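# Wheel cart through self-closing door into yellow bay

## Task

Push or pull the utility cart through the self-closing door into the other room and leave it parked in the yellow bay so that all four of its wheels sit fully inside the taped outline, none touching the tape. The case of copy paper has to rest in the cart's top tray without overhanging any edge. At the end the door must be closed. Either robot or both may be used, but if any robot tips over or is left leaning, the task fails.

## Robot and tools

ROBOTS. There are two identical Hello Robot Stretch 4 units, r1 and r2. Each has an omni-wheel base, a lift that rides up a mast, and one arm that telescopes forward and carries a wrist (yaw, pitch, roll) and a two-finger gripper. A robot stands about 1.6 m tall, and its base edge lies no more than 0.23 m from the base origin. They act independently; a slow or halted robot does not hold up the other.

FRAMES. All positions are in metres. The base frame sits on the floor below the base centre: x ahead, y to the left, z upward. hand_pose (a point between the open fingertips) is reported in this frame and may be somewhat off. The odometry frame is where the base frame was when the scene began; base_odometry counts wheel rotation only, so slip shows up as travel, and its heading is in rad, left positive, -3.142 to 3.142. Every robot reports in its own frames, so where the robots are relative to one another can only be judged from images, lidar_m and wrist_depth_mm.

move. Arguments: r1, r2, cameras, blocking. blocking must always be false; the call returns in about 0.5 s while motion continues. A robot not named keeps whatever it was doing. Per robot you may give base, joints or both, plus optional speeds, pace and contact_limits; or end_of_arm by itself.
- base: a relative offset from where that base last reported itself (or from its current spot if a move was still running). One command per robot: translate_m (-2 to 2 m, positive = forward), strafe_m (-2 to 2 m, positive = left), or rotate_rad (-3.2 to 3.2 rad, positive = counter-clockwise seen from above). translate_m and strafe_m may be combined for a straight diagonal with no turning; rotate_rad goes alone.
- joints: absolute targets by name. lift_m 0 to 1.2 m; arm_m 0 to 0.55 m; wrist_yaw_rad -1.134 to 4.276 (0 ahead, positive left, 3.14 folded back, above 3.4 may hit the arm); wrist_pitch_rad -1.117 to 4.259 (0 level, 1.57 pointing down); wrist_roll_rad -1.117 to 4.259 (0 fingers level, positive clockwise viewed from behind); gripper_m -0.038 to 0.141 m fingertip gap (reading may be off by 0.015; -0.02 or below means fingers press together). Done tolerance: 0.004 for lift/arm/gripper, 0.02 rad for wrist joints. A joint target beyond its range is clipped and reported; any other out-of-range value gets the call refused, and an unknown key makes it invalid.
- pace: slow, default, fast or max. Base tops out at 0.1/0.3/0.4/0.6 m/s and 1/2/3/4 rad/s; lift 0.15/0.3/0.4/0.5 m/s; arm 0.1/0.4/0.6/0.7 m/s; wrist always 1.82 rad/s. With the lift above 0.2 the base is slowed, down to 0.3 m/s and 1 rad/s at 1.2 m. speeds overrides a single joint's top speed (not the gripper).
- contact_limits: 0 (gentlest) to 1 for arm_m, lift_m, translate_m, strafe_m, rotate_rad, placed next to the matching command; default 0.5. A base limit stays in force until a later action names base. Even at 0 the arm needs roughly 15-40 N to stop; for a light touch, use 0 and aim just 1-3 mm beyond contact. Lifting a load needs lift_m limit at least 0.15 for 1 kg, 0.3 for 2 kg.
- end_of_arm: "enable_torque" re-powers a wrist or gripper motor that shut off.
- cameras: r1_/r2_ head_camera, head_left_camera, head_right_camera, wrist_camera, or all.
Any action is capped at 15 s; a move times out after 14 s.

wait(seconds 0 to 10) lets time pass and returns state, ending early once a running robot comes to rest. stop brakes all running motions; braked parts hold and may keep pressing. zoom_image(camera, region [x0,y0,x1,y1] pixels, at most 504 square) enlarges part of the latest image. finished_scene(scene) ends the scene irreversibly; the result must hold without the robots.

RESULTS. The move line gives each commanded robot as done or its worst status. Statuses: moving, done, off_target (stopped short, may still push), contact_stop (blocked, goes slack), time_out (target dropped), limit_stop_at_own_body, limit_stop_at_tilt (lean over 6 degrees; lift, arm and wheels go slack), torque_fault. Robots under "as last shown" were not commanded and show stale values. on_its_own reports holds, slack parts, odd servo currents. lidar_m: 12 distances, sector 1 ahead then counter-clockwise (4 left, 7 behind, 10 right); "-" means nothing or closer than 0.25 m. wrist_depth_mm: 7x7 grid of depths, 100-2000 mm. base_tilt in degrees (forward, right), with up to 3 degrees of fixed error. If turned_by_wheels and turned_by_imu differ by over 0.1 rad across a move, the base slipped or hit something. motor_effort in percent, servo_current in mA, peaks in brackets. A refused call or an unrequested stop cancels the reply's later move, wait and finished_scene calls.

GRIPPING. Command a gap more than 0.015 below the object width; about 0.06 below resists tugging. To hook behind a bar or handle, close to -0.02 or less. Open the fingers before rotating base or wrist if they straddle a thin rim.

AVOID. Any firm press between robots, including one gripper closing on another's fingers; once bases touch, a few mm more is a hard press. Carrying jointly is risky: two robots can differ by up to 3 cm per metre. Turning, driving or stopping with over 1 kg held and arm_m above 0.2 can tip a robot, especially at fast or max. Keep the wrist clear of the base when the lift is low (below 0.2, or 0.45 pointing down). Do not slam, drop, or strike fixed or heavy objects. Thinking time also lets the scene run on.

Each tool is called after ">>>" as name([rows], argument=value, ...), one row to a line, values as JSON.

## Session

>>> move(cameras=["all"], blocking=false)

Scene clock: 0.00 s.
r1.base_odometry: x=+0.000 y=+0.000 heading=+0.000
r1.turned_by_wheels: +0.000
r1.turned_by_imu: +0.000
r1.base_tilt: forward=-1.6 right=+1.3
r1.lidar_m: 1.92 2.25 3.81 1.93 0.97 0.84 0.83 0.93 0.77 0.76 0.93 1.59
r1.base_status: not commanded
r1.joint_positions: lift_m=+0.127 arm_m=+0.000 wrist_yaw_rad=+3.089 wrist_pitch_rad=+0.002 wrist_roll_rad=+0.000 gripper_m=+0.056
r1.joint_status: not commanded
r1.measured_speeds: all 0
r1.motor_effort: lift_m=+20 arm_m=-4 wheel_0=+0 wheel_1=+1 wheel_2=+1
r1.servo_current: wrist_yaw_rad=39 wrist_pitch_rad=46 wrist_roll_rad=65 gripper_m=39
r1.hand_pose: x=-0.1125 y=+0.1024 z=+0.3046 quat_wxyz=(+0.026, -0.001, +0.000, +1.000) (m; r1's base frame)
r1.wrist_depth_mm: 137 138 - - - - - / 113 139 - - - - - / 117 140 224 - - - - / 137 161 - - - - - / - - - - - - - / - - 191 - 187 - - / 842 759 750 788 788 732 768
r2.base_odometry: x=+0.000 y=+0.000 heading=+0.000
r2.turned_by_wheels: +0.000
r2.turned_by_imu: +0.000
r2.base_tilt: forward=-0.6 right=+0.1
r2.lidar_m: 2.02 1.45 1.40 1.49 2.01 2.22 2.34 3.17 1.60 3.62 2.59 2.46
r2.base_status: not commanded
r2.joint_positions: lift_m=+0.295 arm_m=+0.000 wrist_yaw_rad=+3.133 wrist_pitch_rad=+0.002 wrist_roll_rad=+0.000 gripper_m=+0.056
r2.joint_status: not commanded
r2.measured_speeds: all 0
r2.motor_effort: lift_m=+18 arm_m=-4 wheel_0=+0 wheel_1=-1 wheel_2=+0
r2.servo_current: wrist_yaw_rad=46 wrist_pitch_rad=39 wrist_roll_rad=46 gripper_m=59
r2.hand_pose: x=-0.1167 y=+0.0898 z=+0.4727 quat_wxyz=(+0.004, -0.001, +0.000, +1.000) (m; r2's base frame)
r2.wrist_depth_mm: - 140 - - - - - / - 126 150 - - - - / - 130 185 - - - - / 144 143 272 - - - - / 229 - - - - - - / 226 1576 196 1576 190 1618 1464 / 226 1060 1138 - - 1025 1060
pictures: r1_head_camera, r1_head_left_camera, r1_head_right_camera, r1_wrist_camera, r2_head_camera, r2_head_left_camera, r2_head_right_camera, r2_wrist_camera
Images, in order (width x height): r1_head_camera 420x560, r1_head_left_camera 420x672, r1_head_right_camera 420x672, r1_wrist_camera 616x392, r2_head_camera 420x560, r2_head_left_camera 420x672, r2_head_right_camera 420x672, r2_wrist_camera 616x392.

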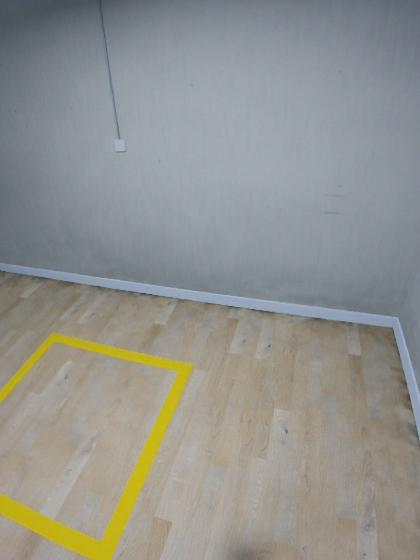

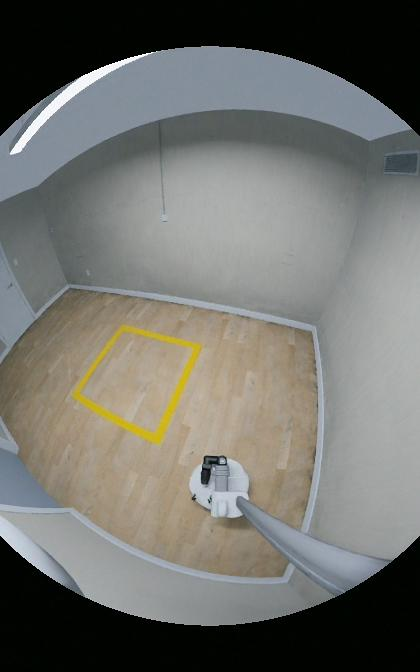

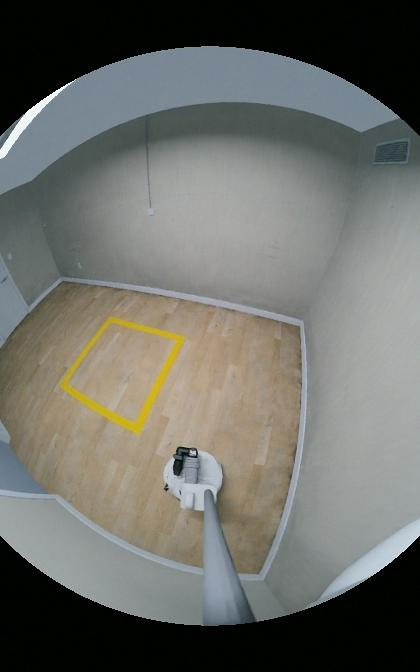

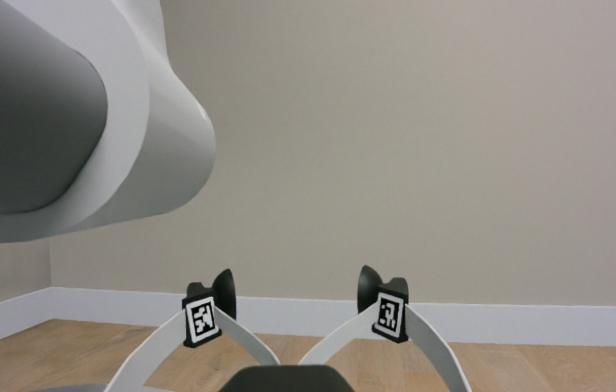

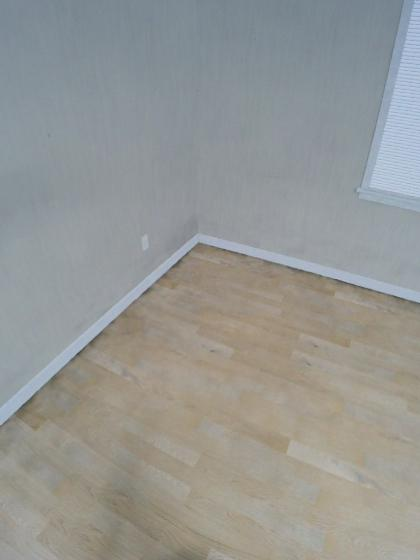

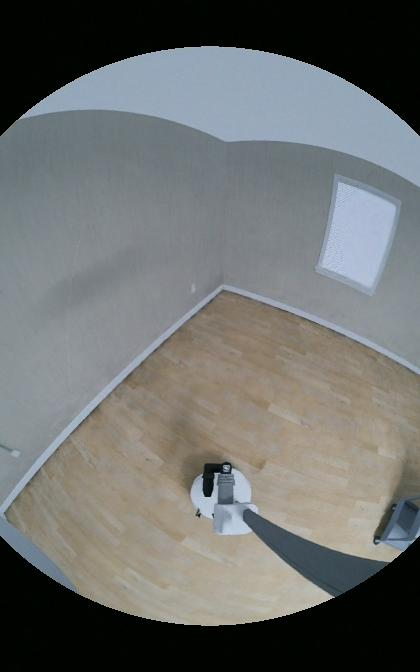

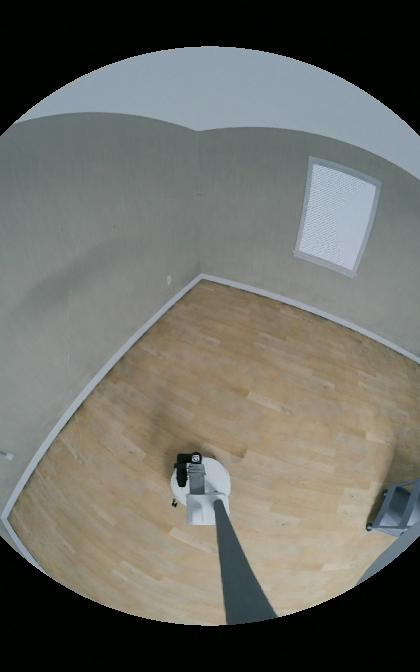

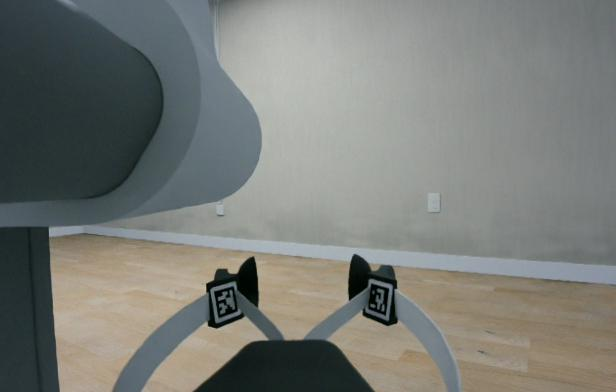

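>>> move(r1={"base": {"rotate_rad": 1.3}}, r2={"base": {"rotate_rad": -1.4}}, blocking=false)

>>> wait(seconds=3, cameras=["r1_head_camera", "r1_head_left_camera", "r1_head_right_camera", "r2_head_camera", "r2_head_left_camera", "r2_head_right_camera"])

Scene clock: 4.23 s.
move: r1 moving; r2 moving
r1.base_odometry: x=+0.000 y=+0.000 heading=+0.252
r1.turned_by_wheels: +0.252
r1.turned_by_imu: +0.252
r1.base_tilt: forward=-1.6 right=+1.2
r1.lidar_m: 1.98 2.71 3.66 1.25 0.89 0.80 0.87 0.80 0.77 0.82 1.11 1.92
r1.base_status: rotate_rad moving
r1.joint_positions: lift_m=+0.127 arm_m=+0.000 wrist_yaw_rad=+3.089 wrist_pitch_rad=+0.002 wrist_roll_rad=+0.000 gripper_m=+0.056
r1.joint_status: not commanded
r1.measured_speeds: translate_m=-0.001 strafe_m=-0.001 rotate_rad=+0.980 lift_m=+0.000 arm_m=+0.000 wrist_yaw_rad=+0.000 wrist_pitch_rad=+0.000 wrist_roll_rad=+0.000
r1.motor_effort: lift_m=+20(20) arm_m=-4(4) wheel_0=-8(9) wheel_1=-6(9) wheel_2=-7(7)
r1.servo_current: wrist_yaw_rad=59(59) wrist_pitch_rad=39(46) wrist_roll_rad=46(59) gripper_m=39(39)
r1.hand_pose: x=-0.1125 y=+0.1024 z=+0.3046 quat_wxyz=(+0.026, -0.001, +0.000, +1.000) (m; r1's base frame)
r1.wrist_depth_mm: 136 138 - - - - - / 113 139 - - - - - / 114 140 226 - - - - / 137 160 - - - - - / - - - - - - - / - 1060 190 - 187 - - / 778 750 750 798 750 699 732
r2.base_odometry: x=+0.000 y=+0.000 heading=-0.252
r2.turned_by_wheels: -0.252
r2.turned_by_imu: -0.244
r2.base_tilt: forward=-0.7 right=+0.1
r2.lidar_m: 2.52 1.62 1.40 1.40 1.67 2.23 2.24 2.64 1.59 1.63 2.93 2.49
r2.base_status: rotate_rad moving
r2.joint_positions: lift_m=+0.295 arm_m=+0.000 wrist_yaw_rad=+3.133 wrist_pitch_rad=+0.002 wrist_roll_rad=+0.000 gripper_m=+0.056
r2.joint_status: not commanded
r2.measured_speeds: translate_m=+0.000 strafe_m=+0.000 rotate_rad=-0.974 lift_m=+0.000 arm_m=+0.000 wrist_yaw_rad=+0.000 wrist_pitch_rad=+0.000 wrist_roll_rad=+0.000
r2.motor_effort: lift_m=+18(18) arm_m=-4(4) wheel_0=+8(9) wheel_1=+8(10) wheel_2=+9(11)
r2.servo_current: wrist_yaw_rad=33(52) wrist_pitch_rad=39(46) wrist_roll_rad=52(52) gripper_m=39(59)
r2.hand_pose: x=-0.1167 y=+0.0898 z=+0.4727 quat_wxyz=(+0.004, -0.001, +0.000, +1.000) (m; r2's base frame)
r2.wrist_depth_mm: - 141 - - - - - / - 127 150 - - - - / - 130 184 - - - - / 144 143 272 - - - - / 229 - - - - - - / 227 1576 196 1576 190 1661 1464 / 226 1060 1138 - - 1060 1060
pictures: none

Scene clock: 5.63 s.
earlier move: r1 done; r2 moving
r1.base_odometry: x=+0.000 y=+0.000 heading=+1.300
r1.turned_by_wheels: +1.048
r1.turned_by_imu: +1.053
r1.base_tilt: forward=-1.6 right=+1.3
r1.lidar_m: 3.79 1.23 0.89 0.83 0.88 0.82 0.77 0.81 1.10 1.93 2.00 2.67
r1.base_status: done
r1.joint_positions: lift_m=+0.127 arm_m=+0.000 wrist_yaw_rad=+3.089 wrist_pitch_rad=+0.002 wrist_roll_rad=+0.000 gripper_m=+0.056
r1.joint_status: not commanded
r1.measured_speeds: all 0
r1.motor_effort: lift_m=+20(20) arm_m=-4(4) wheel_0=-4(10) wheel_1=-1(9) wheel_2=-1(8)
r1.servo_current: wrist_yaw_rad=52(65) wrist_pitch_rad=46(52) wrist_roll_rad=59(65) gripper_m=39(46)
r1.hand_pose: x=-0.1125 y=+0.1024 z=+0.3046 quat_wxyz=(+0.026, -0.001, +0.000, +1.000) (m; r1's base frame)
r1.wrist_depth_mm: 136 138 - - - - - / 113 139 - - - - - / 118 140 229 - - - - / 137 162 - - - - - / - - - - - - - / - - 191 - 187 - - / 788 707 750 143 778 768 809
r2.base_odometry: x=+0.000 y=+0.000 heading=-1.399
r2.turned_by_wheels: -1.148
r2.turned_by_imu: -1.117
r2.base_tilt: forward=-0.6 right=+0.0
r2.lidar_m: 3.07 2.50 2.49 1.73 1.44 1.41 1.58 2.22 2.23 2.50 2.04 1.60
r2.base_status: rotate_rad moving
r2.joint_positions: lift_m=+0.295 arm_m=+0.000 wrist_yaw_rad=+3.133 wrist_pitch_rad=+0.002 wrist_roll_rad=+0.000 gripper_m=+0.056
r2.joint_status: not commanded
r2.measured_speeds: all 0
r2.motor_effort: lift_m=+18(18) arm_m=-4(4) wheel_0=+2(11) wheel_1=+3(11) wheel_2=+4(11)
r2.servo_current: wrist_yaw_rad=39(59) wrist_pitch_rad=46(46) wrist_roll_rad=39(52) gripper_m=46(59)
r2.hand_pose: x=-0.1167 y=+0.0898 z=+0.4727 quat_wxyz=(+0.004, -0.001, +0.000, +1.000) (m; r2's base frame)
r2.wrist_depth_mm: - 140 - - - - - / - 126 151 - - - - / - 129 185 - - - - / 144 143 264 - - - - / 229 - - - - - - / 227 1576 196 1464 190 - - / 226 1078 1138 - - 1042 1008
wait: 1.40 of 3 s (r1 has come to rest)
pictures: r1_head_camera, r1_head_left_camera, r1_head_right_camera, r2_head_camera, r2_head_left_camera, r2_head_right_camera
Images, in order (width x height): r1_head_camera 420x560, r1_head_left_camera 420x672, r1_head_right_camera 420x672, r2_head_camera 420x560, r2_head_left_camera 420x672, r2_head_right_camera 420x672.

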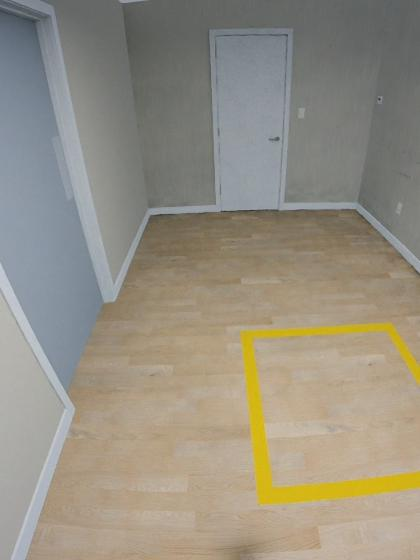

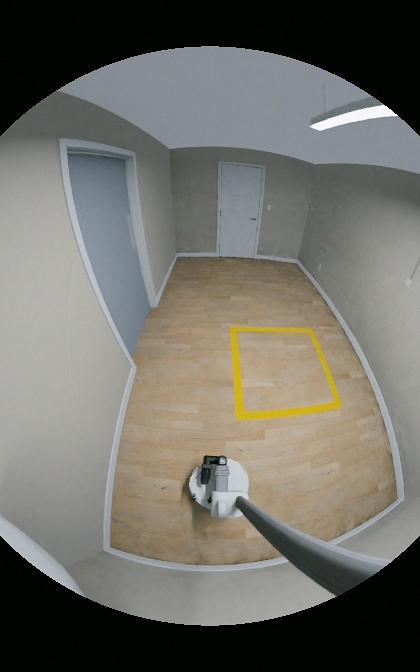

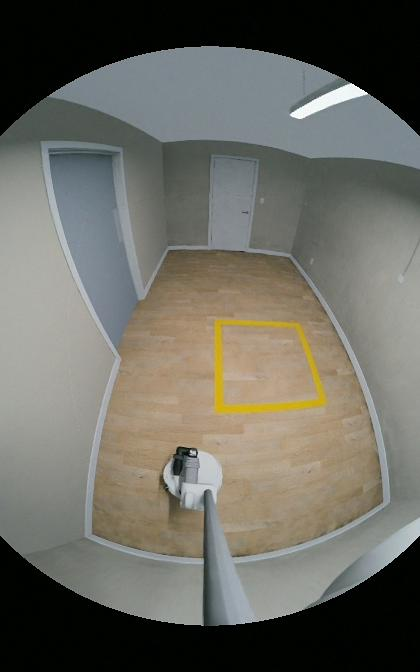

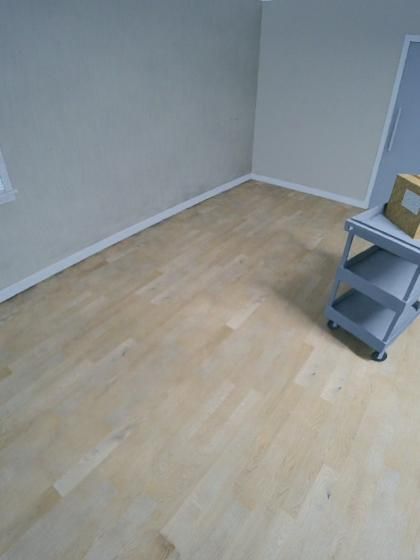

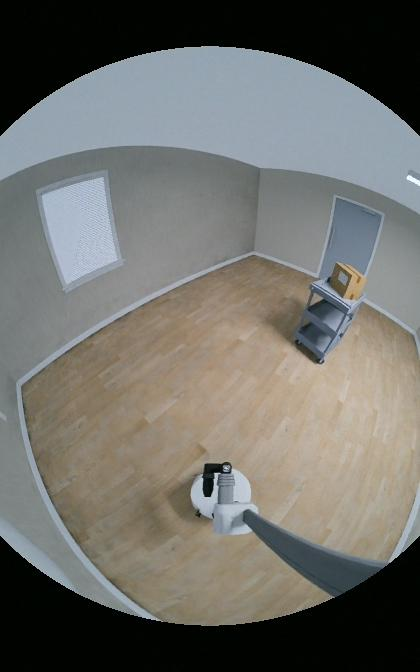

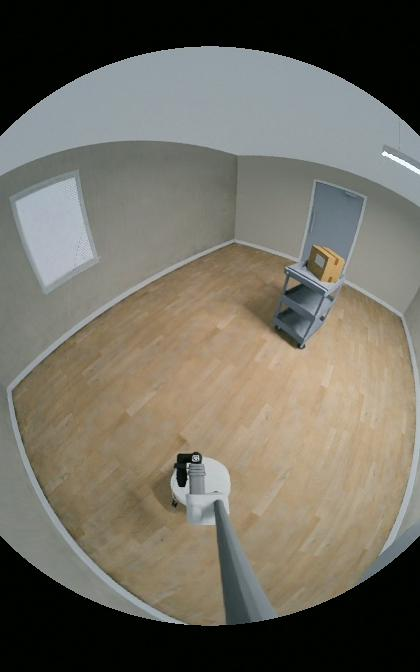

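>>> move(r2={"base": {"rotate_rad": -0.45}}, r1={"base": {"rotate_rad": 0.4}}, blocking=false)

>>> wait(seconds=2)

>>> wait(seconds=1, cameras=["r1_head_camera", "r1_head_left_camera", "r2_head_camera", "r2_head_left_camera", "r2_head_right_camera"])

>>> zoom_image(camera="r2_head_camera", region=[100, 50, 420, 400])

>>> zoom_image(camera="r1_head_camera", region=[0, 0, 300, 400])

Scene clock: 15.13 s.
earlier move: r2 done
move: r1 moving; r2 moving
r1.base_odometry: x=+0.000 y=+0.000 heading=+1.546
r1.turned_by_wheels: +0.247
r1.turned_by_imu: +0.248
r1.base_tilt: forward=-1.6 right=+1.3
r1.lidar_m: 2.06 1.02 0.84 0.84 0.91 0.78 0.78 0.91 1.53 1.94 2.17 3.61
r1.base_status: rotate_rad moving
r1.joint_positions: lift_m=+0.127 arm_m=+0.000 wrist_yaw_rad=+3.089 wrist_pitch_rad=+0.002 wrist_roll_rad=+0.000 gripper_m=+0.056
r1.joint_status: not commanded
r1.measured_speeds: translate_m=+0.000 strafe_m=-0.001 rotate_rad=+0.832 lift_m=+0.000 arm_m=+0.000 wrist_yaw_rad=+0.000 wrist_pitch_rad=+0.000 wrist_roll_rad=+0.000
r1.motor_effort: lift_m=+20(20) arm_m=-4(4) wheel_0=-4(9) wheel_1=-7(8) wheel_2=-4(7)
r1.servo_current: wrist_yaw_rad=46(52) wrist_pitch_rad=46(46) wrist_roll_rad=59(65) gripper_m=39(46)
r1.hand_pose: x=-0.1125 y=+0.1024 z=+0.3046 quat_wxyz=(+0.026, -0.001, +0.000, +1.000) (m; r1's base frame)
r1.wrist_depth_mm: 136 138 - - - - - / 114 139 - - - - - / 117 139 229 - - - - / 137 162 - - - - - / - - - - - - - / - - 190 - 187 - - / 842 750 750 143 759 741 768
r2.base_odometry: x=+0.000 y=+0.000 heading=-1.650
r2.turned_by_wheels: -0.251
r2.turned_by_imu: -0.243
r2.base_tilt: forward=-0.6 right=+0.1
r2.lidar_m: 1.76 2.68 2.49 2.19 1.53 1.40 1.47 1.87 2.23 2.28 2.97 1.65
r2.base_status: rotate_rad moving
r2.joint_positions: lift_m=+0.295 arm_m=+0.000 wrist_yaw_rad=+3.133 wrist_pitch_rad=+0.002 wrist_roll_rad=+0.000 gripper_m=+0.056
r2.joint_status: not commanded
r2.measured_speeds: translate_m=-0.001 strafe_m=+0.000 rotate_rad=-0.939 lift_m=+0.000 arm_m=+0.000 wrist_yaw_rad=+0.000 wrist_pitch_rad=+0.000 wrist_roll_rad=+0.000
r2.motor_effort: lift_m=+18(18) arm_m=-4(4) wheel_0=+9(11) wheel_1=+8(10) wheel_2=+9(12)
r2.servo_current: wrist_yaw_rad=46(59) wrist_pitch_rad=39(46) wrist_roll_rad=52(59) gripper_m=46(52)
r2.hand_pose: x=-0.1167 y=+0.0898 z=+0.4727 quat_wxyz=(+0.004, -0.001, +0.000, +1.000) (m; r2's base frame)
r2.wrist_depth_mm: - 141 - - - - - / - 126 141 - - - - / - 129 185 - - - - / 144 144 226 - - - - / 229 - - - - - - / 228 1618 196 1336 190 - - / 226 1060 1160 - - 1042 1060
pictures: none

Scene clock: 15.83 s.
earlier move: r1 done; r2 moving
r1.base_odometry: x=+0.000 y=+0.000 heading=+1.699
r1.turned_by_wheels: +0.153
r1.turned_by_imu: +0.154
r1.base_tilt: forward=-1.6 right=+1.3
r1.lidar_m: 1.62 0.94 0.84 0.85 0.87 0.78 0.78 1.00 1.95 1.95 2.43 3.91
r1.base_status: done
r1.joint_positions: lift_m=+0.127 arm_m=+0.000 wrist_yaw_rad=+3.089 wrist_pitch_rad=+0.002 wrist_roll_rad=+0.000 gripper_m=+0.056
r1.joint_status: not commanded
r1.measured_speeds: all 0
r1.motor_effort: lift_m=+20(20) arm_m=-4(4) wheel_0=-3(9) wheel_1=-2(8) wheel_2=-1(7)
r1.servo_current: wrist_yaw_rad=59(65) wrist_pitch_rad=46(52) wrist_roll_rad=46(65) gripper_m=39(46)
r1.hand_pose: x=-0.1125 y=+0.1024 z=+0.3046 quat_wxyz=(+0.026, -0.001, +0.000, +1.000) (m; r1's base frame)
r1.wrist_depth_mm: 136 139 - - - - - / 113 139 - - - - - / 118 140 229 - - - - / 137 162 - - - - - / - - - - - - - / 1060 - 190 - 187 - - / 831 759 759 153 741 691 -
r2.base_odometry: x=+0.000 y=+0.000 heading=-1.848
r2.turned_by_wheels: -0.198
r2.turned_by_imu: -0.193
r2.base_tilt: forward=-0.7 right=+0.1
r2.lidar_m: 1.61 2.94 2.48 2.49 1.66 1.42 1.42 1.64 2.20 2.21 2.59 1.63
r2.base_status: rotate_rad moving
r2.joint_positions: lift_m=+0.295 arm_m=+0.000 wrist_yaw_rad=+3.133 wrist_pitch_rad=+0.002 wrist_roll_rad=+0.000 gripper_m=+0.056
r2.joint_status: not commanded
r2.measured_speeds: all 0
r2.motor_effort: lift_m=+18(18) arm_m=-4(4) wheel_0=+2(11) wheel_1=+5(10) wheel_2=+4(12)
r2.servo_current: wrist_yaw_rad=46(59) wrist_pitch_rad=39(46) wrist_roll_rad=52(59) gripper_m=46(52)
r2.hand_pose: x=-0.1167 y=+0.0898 z=+0.4727 quat_wxyz=(+0.004, -0.001, +0.000, +1.000) (m; r2's base frame)
r2.wrist_depth_mm: - 140 - - - - - / - 126 142 - - - - / - 129 185 - - - - / 144 143 207 - - - - / 220 - - - - - - / 228 1576 193 1308 190 - - / 226 1060 1138 - - 1042 1078
wait: 0.70 of 2 s (r1 has come to rest)
pictures: none

Scene clock: 15.87 s.
earlier move: r2 done
r1.base_odometry: x=+0.000 y=+0.000 heading=+1.699
r1.turned_by_wheels: +0.000
r1.turned_by_imu: +0.000
r1.base_tilt: forward=-1.6 right=+1.3
r1.lidar_m: 1.62 0.93 0.84 0.84 0.86 0.78 0.77 0.97 1.94 1.95 2.41 3.91
r1.base_status: done
r1.joint_positions: lift_m=+0.127 arm_m=+0.000 wrist_yaw_rad=+3.089 wrist_pitch_rad=+0.002 wrist_roll_rad=+0.000 gripper_m=+0.056
r1.joint_status: not commanded
r1.measured_speeds: all 0
r1.motor_effort: lift_m=+20(20) arm_m=-4(4) wheel_0=-3(9) wheel_1=-2(8) wheel_2=-1(7)
r1.servo_current: wrist_yaw_rad=59(65) wrist_pitch_rad=46(52) wrist_roll_rad=46(65) gripper_m=39(46)
r1.hand_pose: x=-0.1125 y=+0.1024 z=+0.3046 quat_wxyz=(+0.026, -0.001, +0.000, +1.000) (m; r1's base frame)
r1.wrist_depth_mm: 136 139 - - - - - / 113 139 - - - - - / 118 140 229 - - - - / 137 161 - - - - - / - - - - - - - / 1060 - 190 - 187 - - / 842 750 759 153 759 699 -
r2.base_odometry: x=+0.000 y=+0.000 heading=-1.848
r2.turned_by_wheels: +0.000
r2.turned_by_imu: +0.000
r2.base_tilt: forward=-0.7 right=+0.1
r2.lidar_m: 1.62 2.95 2.51 2.47 1.67 1.39 1.41 1.64 2.23 2.25 2.59 1.60
r2.base_status: done
r2.joint_positions: lift_m=+0.295 arm_m=+0.000 wrist_yaw_rad=+3.133 wrist_pitch_rad=+0.002 wrist_roll_rad=+0.000 gripper_m=+0.056
r2.joint_status: not commanded
r2.measured_speeds: all 0
r2.motor_effort: lift_m=+18(18) arm_m=-4(4) wheel_0=+3(11) wheel_1=+4(10) wheel_2=+4(12)
r2.servo_current: wrist_yaw_rad=46(59) wrist_pitch_rad=39(46) wrist_roll_rad=52(59) gripper_m=46(52)
r2.hand_pose: x=-0.1167 y=+0.0898 z=+0.4727 quat_wxyz=(+0.004, -0.001, +0.000, +1.000) (m; r2's base frame)
r2.wrist_depth_mm: - 140 - - - - - / - 126 141 - - - - / - 130 184 - - - - / 144 144 206 - - - - / 220 - - - - - - / 227 1537 193 1308 190 - - / 226 1060 1160 - - 1025 1078
wait: 0.03 of 1 s (r2 has come to rest)
pictures: r1_head_camera, r1_head_left_camera, r2_head_camera, r2_head_left_camera, r2_head_right_camera
Images, in order (width x height): r1_head_camera 420x560, r1_head_left_camera 420x672, r2_head_camera 420x560, r2_head_left_camera 420x672, r2_head_right_camera 420x672.

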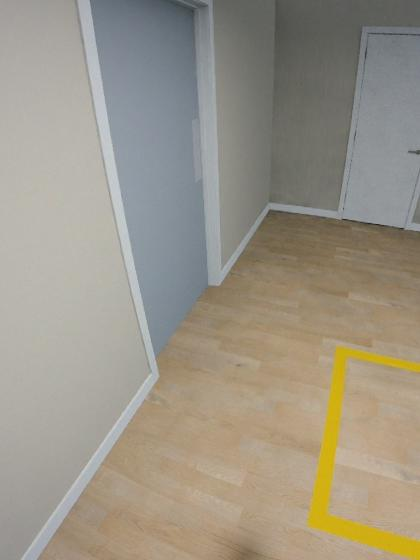

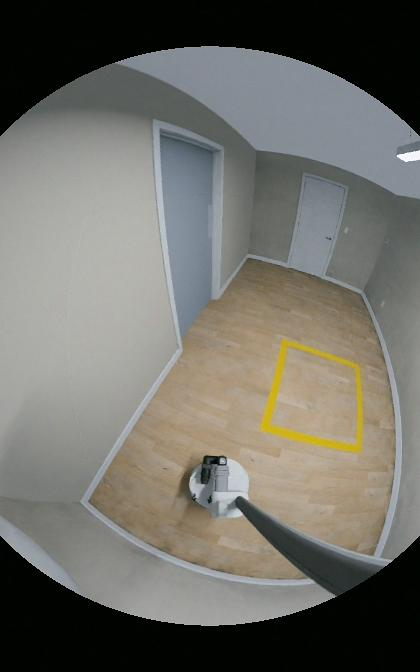

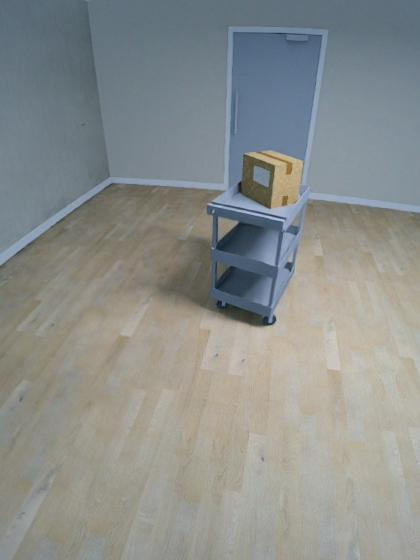

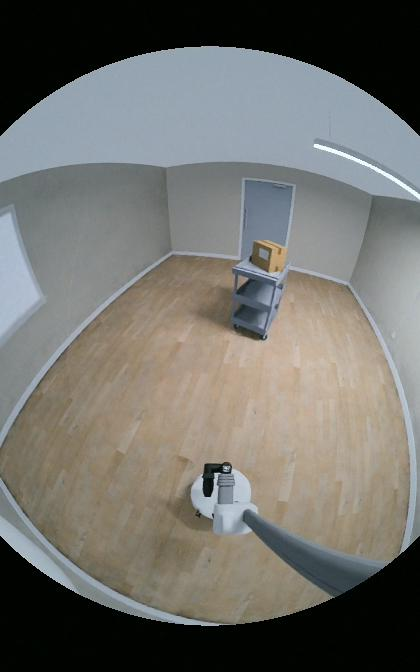

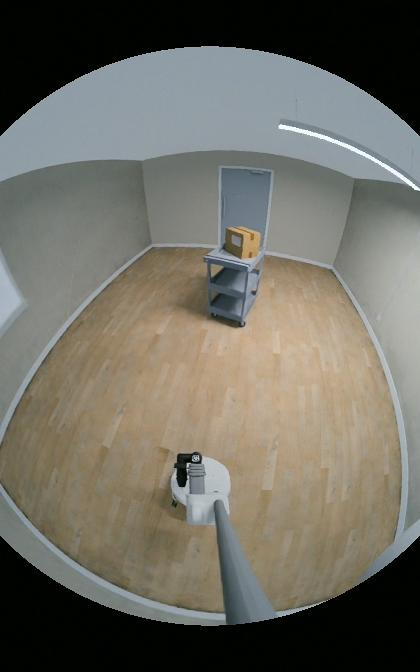

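Scaled by 1.440 from the camera's 420x560 image, which has a finer 1200x1600 frame.

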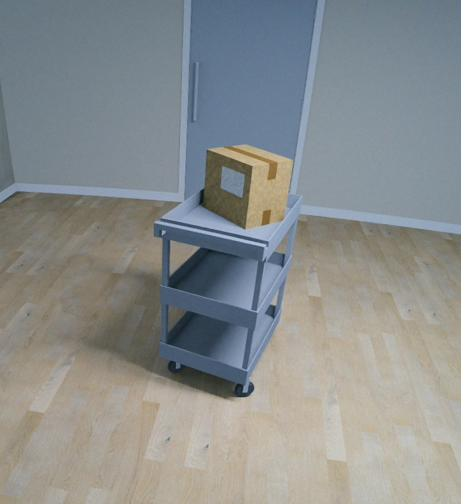

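Scaled by 1.260 from the camera's 420x560 image, which has a finer 600x800 frame.

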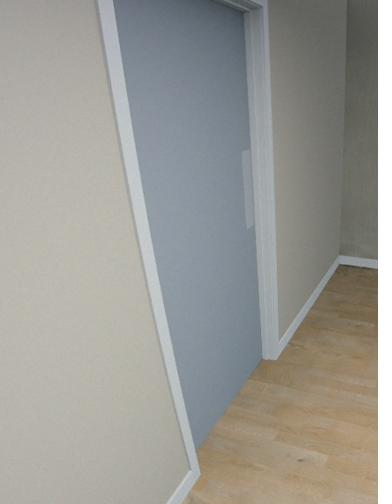

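>>> move(r1={"base": {"rotate_rad": 1.19}}, r2={"base": {"translate_m": 0.7}}, blocking=false)

>>> wait(seconds=3.5)

>>> wait(seconds=3, cameras=["r1_head_camera", "r2_head_camera", "r2_head_left_camera", "r2_head_right_camera"])

>>> zoom_image(camera="r2_head_camera", region=[180, 100, 420, 420])

>>> zoom_image(camera="r2_head_left_camera", region=[200, 180, 380, 380])

>>> zoom_image(camera="r2_head_right_camera", region=[150, 180, 350, 380])

Scene clock: 145.57 s.
move: r1 moving; r2 moving
r1.base_odometry: x=+0.000 y=+0.000 heading=+1.951
r1.turned_by_wheels: +0.252
r1.turned_by_imu: +0.253
r1.base_tilt: forward=-1.6 right=+1.3
r1.lidar_m: 1.11 0.86 0.84 0.91 0.80 0.77 0.82 1.27 1.93 2.09 3.09 2.50
r1.base_status: rotate_rad moving
r1.joint_positions: lift_m=+0.127 arm_m=+0.000 wrist_yaw_rad=+3.089 wrist_pitch_rad=+0.002 wrist_roll_rad=+0.000 gripper_m=+0.056
r1.joint_status: not commanded
r1.measured_speeds: translate_m=+0.001 strafe_m=+0.002 rotate_rad=+0.969 lift_m=+0.000 arm_m=+0.000 wrist_yaw_rad=+0.000 wrist_pitch_rad=+0.000 wrist_roll_rad=+0.000
r1.motor_effort: lift_m=+20(20) arm_m=-4(4) wheel_0=-8(8) wheel_1=-10(10) wheel_2=-6(7)
r1.servo_current: wrist_yaw_rad=39(52) wrist_pitch_rad=52(52) wrist_roll_rad=59(59) gripper_m=52(52)
r1.hand_pose: x=-0.1125 y=+0.1024 z=+0.3046 quat_wxyz=(+0.026, -0.001, +0.000, +1.000) (m; r1's base frame)
r1.wrist_depth_mm: 136 138 - - - - - / 114 139 - - - - - / 117 140 229 - - - - / 137 162 - - - - - / - - - - - - - / 1205 1098 190 - 187 - - / 842 750 750 798 741 - -
r2.base_odometry: x=-0.009 y=-0.030 heading=-1.848
r2.turned_by_wheels: +0.000
r2.turned_by_imu: +0.001
r2.base_tilt: forward=-0.7 right=+0.1
r2.lidar_m: 1.56 2.95 2.47 2.48 1.68 1.45 1.43 1.67 2.22 2.21 2.62 1.59
r2.base_status: translate_m moving
r2.joint_positions: lift_m=+0.295 arm_m=+0.000 wrist_yaw_rad=+3.133 wrist_pitch_rad=+0.002 wrist_roll_rad=+0.000 gripper_m=+0.056
r2.joint_status: not commanded
r2.measured_speeds: translate_m=+0.121 strafe_m=-0.001 rotate_rad=+0.002 lift_m=+0.000 arm_m=+0.000 wrist_yaw_rad=+0.000 wrist_pitch_rad=+0.000 wrist_roll_rad=+0.000
r2.motor_effort: lift_m=+18(18) arm_m=-4(4) wheel_0=+4(10) wheel_1=+7(8) wheel_2=-11(12)
r2.servo_current: wrist_yaw_rad=52(59) wrist_pitch_rad=39(46) wrist_roll_rad=46(52) gripper_m=46(52)
r2.hand_pose: x=-0.1167 y=+0.0898 z=+0.4727 quat_wxyz=(+0.004, -0.001, +0.000, +1.000) (m; r2's base frame)
r2.wrist_depth_mm: - 141 - - - - - / - 126 141 - - - - / - 129 184 - - - - / 143 143 216 - - - - / 220 - - - - - - / 226 1537 195 1308 190 - - / 237 1060 1160 - - 1025 1078
pictures: none

Scene clock: 146.90 s.
earlier move: r1 done; r2 moving
r1.base_odometry: x=+0.000 y=+0.000 heading=+2.888
r1.turned_by_wheels: +0.937
r1.turned_by_imu: +0.942
r1.base_tilt: forward=-1.6 right=+1.3
r1.lidar_m: 0.84 0.89 0.80 0.76 0.80 1.11 1.92 2.05 2.73 3.68 1.24 0.89
r1.base_status: done
r1.joint_positions: lift_m=+0.127 arm_m=+0.000 wrist_yaw_rad=+3.089 wrist_pitch_rad=+0.002 wrist_roll_rad=+0.000 gripper_m=+0.056
r1.joint_status: not commanded
r1.measured_speeds: all 0
r1.motor_effort: lift_m=+20(20) arm_m=-4(4) wheel_0=-4(10) wheel_1=-2(10) wheel_2=-2(8)
r1.servo_current: wrist_yaw_rad=52(65) wrist_pitch_rad=46(52) wrist_roll_rad=59(65) gripper_m=46(52)
r1.hand_pose: x=-0.1125 y=+0.1024 z=+0.3046 quat_wxyz=(+0.026, -0.001, +0.000, +1.000) (m; r1's base frame)
r1.wrist_depth_mm: 136 138 - - - - - / 113 139 - - - - - / 118 140 272 - - - - / 137 161 - - - - - / 1661 1921 - - - - - / 1205 1205 194 1205 187 1160 - / 842 750 750 788 788 778 768
r2.base_odometry: x=-0.101 y=-0.357 heading=-1.848
r2.turned_by_wheels: +0.000
r2.turned_by_imu: +0.000
r2.base_tilt: forward=-0.7 right=+0.0
r2.lidar_m: 1.31 2.84 2.39 2.39 2.06 1.76 1.76 2.06 2.33 2.31 2.71 1.26
r2.base_status: translate_m moving
r2.joint_positions: lift_m=+0.295 arm_m=+0.000 wrist_yaw_rad=+3.133 wrist_pitch_rad=+0.002 wrist_roll_rad=+0.000 gripper_m=+0.056
r2.joint_status: not commanded
r2.measured_speeds: translate_m=+0.301 strafe_m=+0.000 rotate_rad=+0.002 lift_m=+0.000 arm_m=+0.000 wrist_yaw_rad=+0.000 wrist_pitch_rad=+0.000 wrist_roll_rad=+0.000
r2.motor_effort: lift_m=+18(18) arm_m=-4(4) wheel_0=+4(11) wheel_1=+5(8) wheel_2=-8(14)
r2.servo_current: wrist_yaw_rad=52(59) wrist_pitch_rad=39(46) wrist_roll_rad=52(59) gripper_m=46(52)
r2.hand_pose: x=-0.1167 y=+0.0898 z=+0.4727 quat_wxyz=(+0.004, -0.001, +0.000, +1.000) (m; r2's base frame)
r2.wrist_depth_mm: - 141 - - - - - / - 125 141 - - - - / - 129 192 - - - - / 144 143 270 - - - - / 229 - - - - - - / 226 1537 196 1430 190 1499 1336 / 236 1078 1138 - - 1042 1060
wait: 1.33 of 3.5 s (r1 has come to rest)
pictures: none

Scene clock: 148.90 s.
earlier move: r2 done
r1.base_odometry: x=+0.000 y=+0.000 heading=+2.888
r1.turned_by_wheels: +0.000
r1.turned_by_imu: +0.000
r1.base_tilt: forward=-1.6 right=+1.3
r1.lidar_m: 0.83 0.89 0.79 0.76 0.82 1.12 1.89 2.02 2.70 3.68 1.26 0.87
r1.base_status: done
r1.joint_positions: lift_m=+0.127 arm_m=+0.000 wrist_yaw_rad=+3.089 wrist_pitch_rad=+0.002 wrist_roll_rad=+0.000 gripper_m=+0.056
r1.joint_status: not commanded
r1.measured_speeds: all 0
r1.motor_effort: lift_m=+20(20) arm_m=-4(4) wheel_0=-4(10) wheel_1=-2(10) wheel_2=-1(8)
r1.servo_current: wrist_yaw_rad=59(65) wrist_pitch_rad=39(52) wrist_roll_rad=46(78) gripper_m=46(52)
r1.hand_pose: x=-0.1125 y=+0.1024 z=+0.3046 quat_wxyz=(+0.026, -0.001, +0.000, +1.000) (m; r1's base frame)
r1.wrist_depth_mm: 136 138 - - - - - / 113 139 - - - - - / 118 139 272 - - - - / 137 161 - - - - - / 1661 - - - - - - / 1160 1205 193 1182 187 1138 - / 842 750 759 788 798 778 778
r2.base_odometry: x=-0.192 y=-0.673 heading=-1.848
r2.turned_by_wheels: +0.000
r2.turned_by_imu: +0.001
r2.base_tilt: forward=-0.7 right=+0.0
r2.lidar_m: 1.02 2.70 2.32 2.32 2.43 2.09 2.08 2.42 2.39 2.41 2.77 0.94
r2.base_status: done
r2.joint_positions: lift_m=+0.295 arm_m=+0.000 wrist_yaw_rad=+3.133 wrist_pitch_rad=+0.002 wrist_roll_rad=+0.000 gripper_m=+0.056
r2.joint_status: not commanded
r2.measured_speeds: all 0
r2.motor_effort: lift_m=+18(18) arm_m=-4(4) wheel_0=+4(11) wheel_1=+3(8) wheel_2=-4(14)
r2.servo_current: wrist_yaw_rad=52(59) wrist_pitch_rad=46(46) wrist_roll_rad=52(65) gripper_m=46(59)
r2.hand_pose: x=-0.1167 y=+0.0898 z=+0.4727 quat_wxyz=(+0.004, -0.001, +0.000, +1.000) (m; r2's base frame)
r2.wrist_depth_mm: - 140 - - - - - / - 126 150 - - - - / - 129 185 - - - - / 144 143 264 - - - - / 229 - - - - - - / 227 1576 196 1537 190 1618 1430 / 226 1078 1138 - - 1042 1078
wait: 2.00 of 3 s (r2 has come to rest)
pictures: r1_head_camera, r2_head_camera, r2_head_left_camera, r2_head_right_camera
Images, in order (width x height): r1_head_camera 420x560, r2_head_camera 420x560, r2_head_left_camera 420x672, r2_head_right_camera 420x672.

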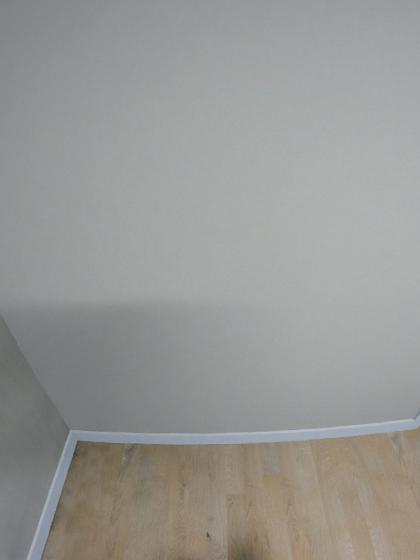

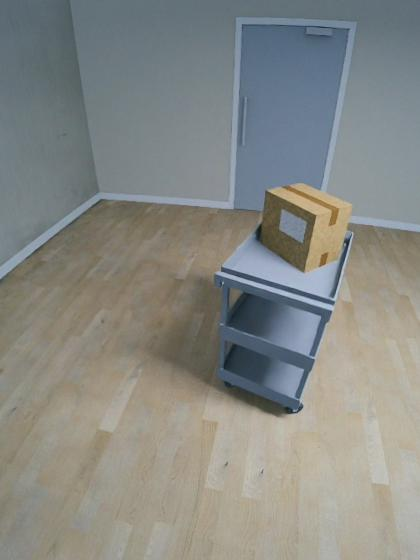

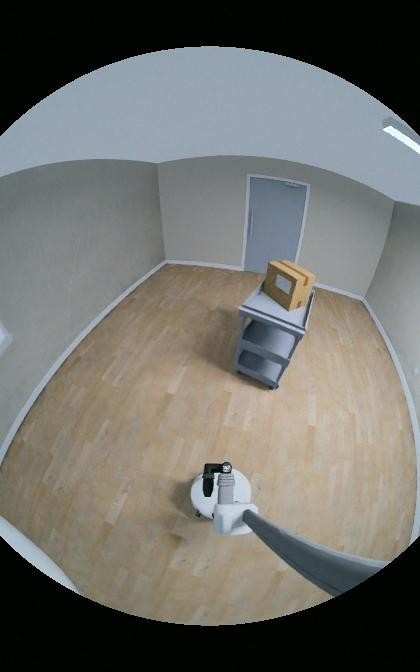

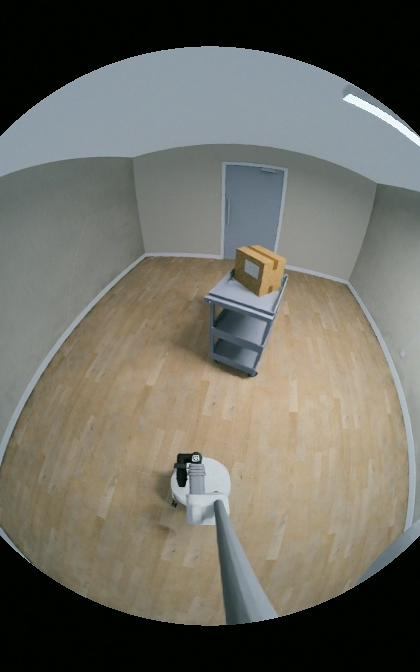

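Scaled by 1.575 from the camera's 420x560 image, which has a finer 1200x1600 frame.

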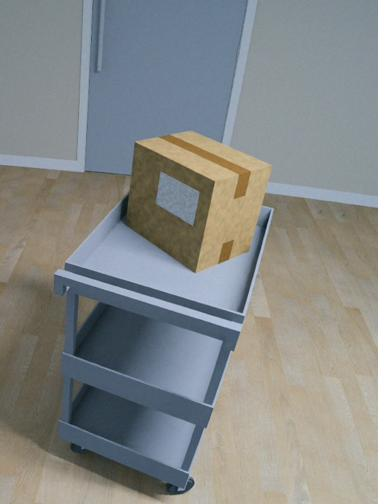

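Scaled by 2.520 from the camera's 420x672 image, which has a finer 600x960 frame.

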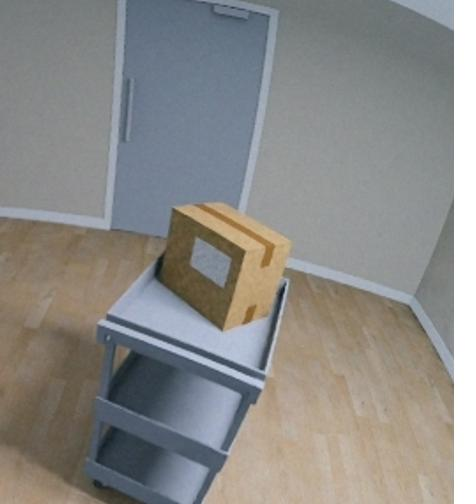

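Scaled by 2.520 from the camera's 420x672 image, which has a finer 600x960 frame.

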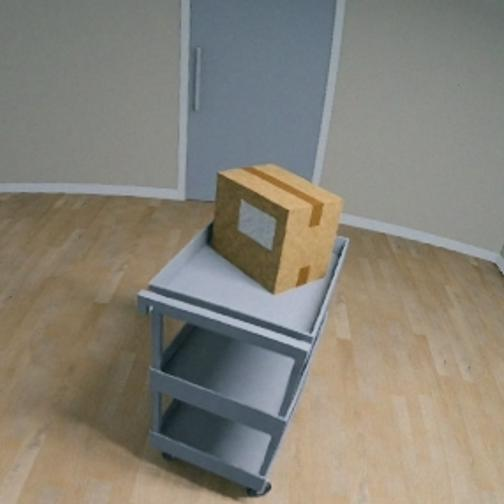

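>>> move(r1={"base": {"translate_m": -0.5, "strafe_m": -1.4}}, r2={"base": {"translate_m": -0.27, "strafe_m": -1.07}}, blocking=false)

>>> wait(seconds=5)

>>> wait(seconds=3, cameras=["r1_head_camera", "r1_head_right_camera", "r2_head_camera", "r2_head_left_camera"])

>>> zoom_image(camera="r2_head_left_camera", region=[150, 180, 350, 380])

>>> zoom_image(camera="r2_head_camera", region=[0, 100, 250, 450])

Scene clock: 182.33 s.
move: r1 moving; r2 moving
r1.base_odometry: x=+0.018 y=+0.026 heading=+2.889
r1.turned_by_wheels: +0.000
r1.turned_by_imu: +0.000
r1.base_tilt: forward=-1.6 right=+1.3
r1.lidar_m: 0.86 0.88 0.85 0.80 0.81 1.12 1.91 2.02 2.72 3.75 1.27 0.89
r1.base_status: translate_m moving; strafe_m moving
r1.joint_positions: lift_m=+0.127 arm_m=+0.000 wrist_yaw_rad=+3.089 wrist_pitch_rad=+0.002 wrist_roll_rad=+0.000 gripper_m=+0.056
r1.joint_status: not commanded
r1.measured_speeds: translate_m=-0.043 strafe_m=-0.116 rotate_rad=-0.002 lift_m=+0.000 arm_m=+0.000 wrist_yaw_rad=+0.000 wrist_pitch_rad=+0.000 wrist_roll_rad=+0.000
r1.motor_effort: lift_m=+20(20) arm_m=-4(4) wheel_0=+7(8) wheel_1=-8(11) wheel_2=+4(5)
r1.servo_current: wrist_yaw_rad=46(65) wrist_pitch_rad=39(46) wrist_roll_rad=46(65) gripper_m=39(46)
r1.hand_pose: x=-0.1125 y=+0.1024 z=+0.3046 quat_wxyz=(+0.026, -0.001, +0.000, +1.000) (m; r1's base frame)
r1.wrist_depth_mm: 136 139 - - - - - / 114 139 - - - - - / 118 139 273 - - - - / 137 162 - - - - - / 1661 1618 - - - - - / 1229 1160 194 1182 187 1182 - / 854 732 750 788 788 768 820
r2.base_odometry: x=-0.220 y=-0.657 heading=-1.848
r2.turned_by_wheels: +0.000
r2.turned_by_imu: +0.001
r2.base_tilt: forward=-0.7 right=+0.1
r2.lidar_m: 0.99 2.77 2.33 2.32 2.43 2.10 2.08 2.43 2.38 2.38 2.75 0.93
r2.base_status: translate_m moving; strafe_m moving
r2.joint_positions: lift_m=+0.295 arm_m=+0.000 wrist_yaw_rad=+3.133 wrist_pitch_rad=+0.002 wrist_roll_rad=+0.000 gripper_m=+0.056
r2.joint_status: not commanded
r2.measured_speeds: translate_m=-0.030 strafe_m=-0.123 rotate_rad=-0.001 lift_m=+0.000 arm_m=+0.000 wrist_yaw_rad=+0.000 wrist_pitch_rad=+0.000 wrist_roll_rad=+0.000
r2.motor_effort: lift_m=+18(18) arm_m=-4(4) wheel_0=+8(11) wheel_1=-11(11) wheel_2=+7(8)
r2.servo_current: wrist_yaw_rad=33(59) wrist_pitch_rad=39(46) wrist_roll_rad=52(59) gripper_m=46(52)
r2.hand_pose: x=-0.1167 y=+0.0898 z=+0.4727 quat_wxyz=(+0.004, -0.001, +0.000, +1.000) (m; r2's base frame)
r2.wrist_depth_mm: - 140 - - - - - / - 126 150 - - - - / - 130 185 - - - - / 144 143 264 - - - - / 229 - - - - - - / 228 1537 196 1576 190 1618 1430 / 227 1042 1160 - - 1042 1060
pictures: none

Scene clock: 186.97 s.
earlier move: r1 moving; r2 done
r1.base_odometry: x=+0.763 y=+1.125 heading=+2.889
r1.turned_by_wheels: +0.000
r1.turned_by_imu: -0.009
r1.base_tilt: forward=-1.6 right=+1.3
r1.lidar_m: 1.33 1.39 1.84 2.02 2.10 1.50 1.44 1.50 2.03 2.65 1.96 1.49
r1.base_status: translate_m moving; strafe_m moving
r1.joint_positions: lift_m=+0.127 arm_m=+0.000 wrist_yaw_rad=+3.089 wrist_pitch_rad=+0.002 wrist_roll_rad=+0.000 gripper_m=+0.056
r1.joint_status: not commanded
r1.measured_speeds: translate_m=-0.087 strafe_m=-0.242 rotate_rad=-0.005 lift_m=+0.000 arm_m=+0.000 wrist_yaw_rad=+0.000 wrist_pitch_rad=+0.000 wrist_roll_rad=+0.000
r1.motor_effort: lift_m=+20(20) arm_m=-4(4) wheel_0=+3(10) wheel_1=+2(12) wheel_2=+2(5)
r1.servo_current: wrist_yaw_rad=52(72) wrist_pitch_rad=39(52) wrist_roll_rad=39(72) gripper_m=39(52)
r1.hand_pose: x=-0.1125 y=+0.1024 z=+0.3046 quat_wxyz=(+0.026, -0.001, +0.000, +1.000) (m; r1's base frame)
r1.wrist_depth_mm: 136 138 - - - - - / 113 139 - - - - - / 117 140 227 - - - - / 137 161 - - - - - / - - - - - - - / 1160 1205 193 1182 187 1281 1138 / 788 715 707 143 732 732 820
r2.base_odometry: x=-1.147 y=-0.121 heading=-1.848
r2.turned_by_wheels: +0.000
r2.turned_by_imu: +0.000
r2.base_tilt: forward=-0.7 right=+0.1
r2.lidar_m: 1.53 1.27 3.41 3.41 2.47 2.11 2.12 1.52 1.32 1.30 1.52 2.61
r2.base_status: done
r2.joint_positions: lift_m=+0.295 arm_m=+0.000 wrist_yaw_rad=+3.133 wrist_pitch_rad=+0.002 wrist_roll_rad=+0.000 gripper_m=+0.056
r2.joint_status: not commanded
r2.measured_speeds: all 0
r2.motor_effort: lift_m=+18(18) arm_m=-4(4) wheel_0=+3(12) wheel_1=-1(12) wheel_2=+4(9)
r2.servo_current: wrist_yaw_rad=46(59) wrist_pitch_rad=39(52) wrist_roll_rad=46(65) gripper_m=46(59)
r2.hand_pose: x=-0.1167 y=+0.0898 z=+0.4727 quat_wxyz=(+0.004, -0.001, +0.000, +1.000) (m; r2's base frame)
r2.wrist_depth_mm: - 140 - - - - - / - 126 149 - - - - / - 129 183 - - - - / 144 144 271 - - - - / 219 - - - - - - / 227 1537 196 1537 190 1618 1430 / 237 1078 1138 - - 1042 1060
wait: 4.63 of 5 s (r2 has come to rest)
pictures: none

Scene clock: 188.27 s.
earlier move: r1 done
r1.base_odometry: x=+0.834 y=+1.230 heading=+2.889
r1.turned_by_wheels: +0.000
r1.turned_by_imu: -0.001
r1.base_tilt: forward=-1.6 right=+1.3
r1.lidar_m: 1.39 1.41 1.90 2.15 2.04 1.47 1.40 1.43 1.98 2.55 2.04 1.53
r1.base_status: done
r1.joint_positions: lift_m=+0.127 arm_m=+0.000 wrist_yaw_rad=+3.089 wrist_pitch_rad=+0.002 wrist_roll_rad=+0.000 gripper_m=+0.056
r1.joint_status: not commanded
r1.measured_speeds: all 0
r1.motor_effort: lift_m=+20(20) arm_m=-4(4) wheel_0=+4(10) wheel_1=+1(12) wheel_2=+2(5)
r1.servo_current: wrist_yaw_rad=46(72) wrist_pitch_rad=52(52) wrist_roll_rad=39(72) gripper_m=39(52)
r1.hand_pose: x=-0.1125 y=+0.1024 z=+0.3046 quat_wxyz=(+0.026, -0.001, +0.000, +1.000) (m; r1's base frame)
r1.wrist_depth_mm: - 138 - - - - - / 112 139 - - - - - / 116 139 220 - - - - / 136 157 - - - - - / - - - - - - - / 1182 1160 191 1205 187 1182 1138 / 842 750 707 153 741 741 768
r2.base_odometry: x=-1.147 y=-0.121 heading=-1.848
r2.turned_by_wheels: +0.000
r2.turned_by_imu: +0.000
r2.base_tilt: forward=-0.7 right=+0.1
r2.lidar_m: 1.56 1.25 3.41 3.43 2.45 2.10 2.10 1.54 1.31 1.30 1.52 2.65
r2.base_status: done
r2.joint_positions: lift_m=+0.295 arm_m=+0.000 wrist_yaw_rad=+3.133 wrist_pitch_rad=+0.002 wrist_roll_rad=+0.000 gripper_m=+0.056
r2.joint_status: not commanded
r2.measured_speeds: all 0
r2.motor_effort: lift_m=+18(18) arm_m=-4(4) wheel_0=+3(12) wheel_1=-2(12) wheel_2=+4(9)
r2.servo_current: wrist_yaw_rad=52(59) wrist_pitch_rad=39(52) wrist_roll_rad=46(65) gripper_m=52(59)
r2.hand_pose: x=-0.1167 y=+0.0898 z=+0.4727 quat_wxyz=(+0.004, -0.001, +0.000, +1.000) (m; r2's base frame)
r2.wrist_depth_mm: - 141 - - - - - / - 126 150 - - - - / - 130 183 - - - - / 144 143 272 - - - - / 220 - - - - - - / 228 1618 196 1537 190 1618 1464 / 237 1078 1138 - - 1025 1060
wait: 1.30 of 3 s (r1 has come to rest)
pictures: r1_head_camera, r1_head_right_camera, r2_head_camera, r2_head_left_camera
Images, in order (width x height): r1_head_camera 420x560, r1_head_right_camera 420x672, r2_head_camera 420x560, r2_head_left_camera 420x672.

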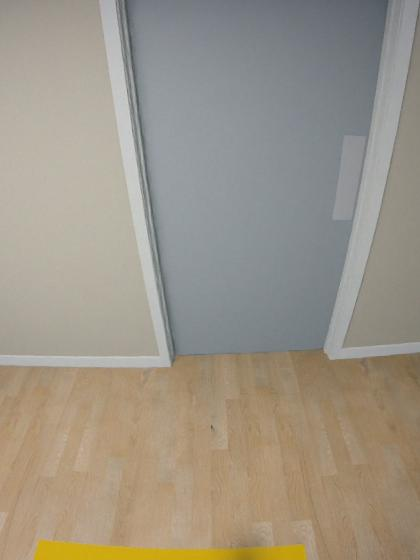

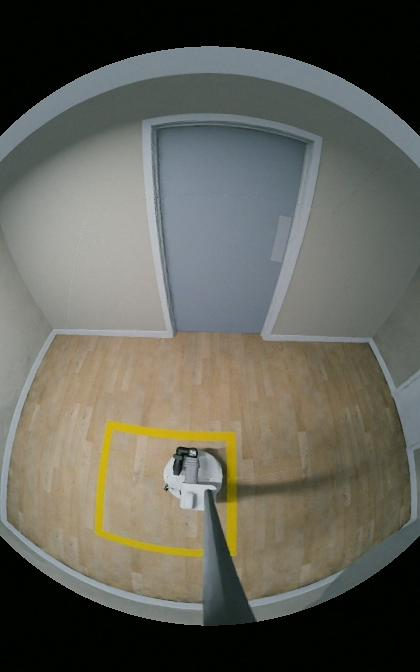

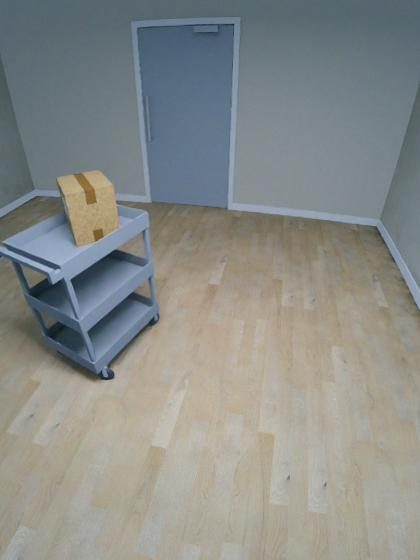

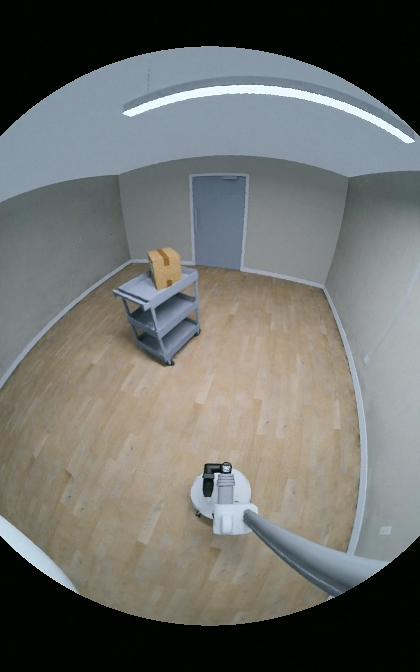

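Scaled by 2.520 from the camera's 420x672 image, which has a finer 600x960 frame.

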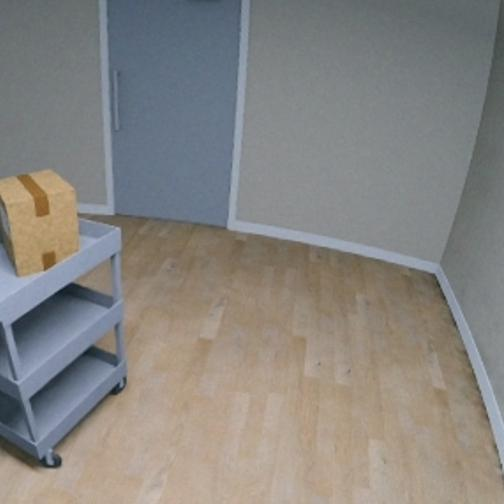

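Scaled by 1.440 from the camera's 420x560 image, which has a finer 1200x1600 frame.

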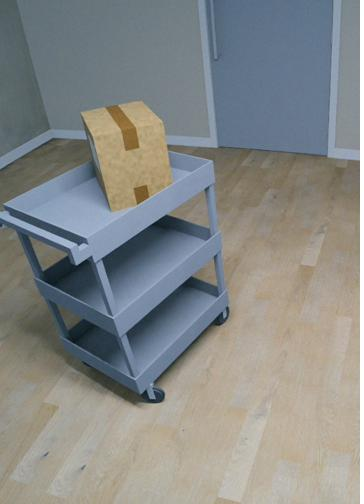

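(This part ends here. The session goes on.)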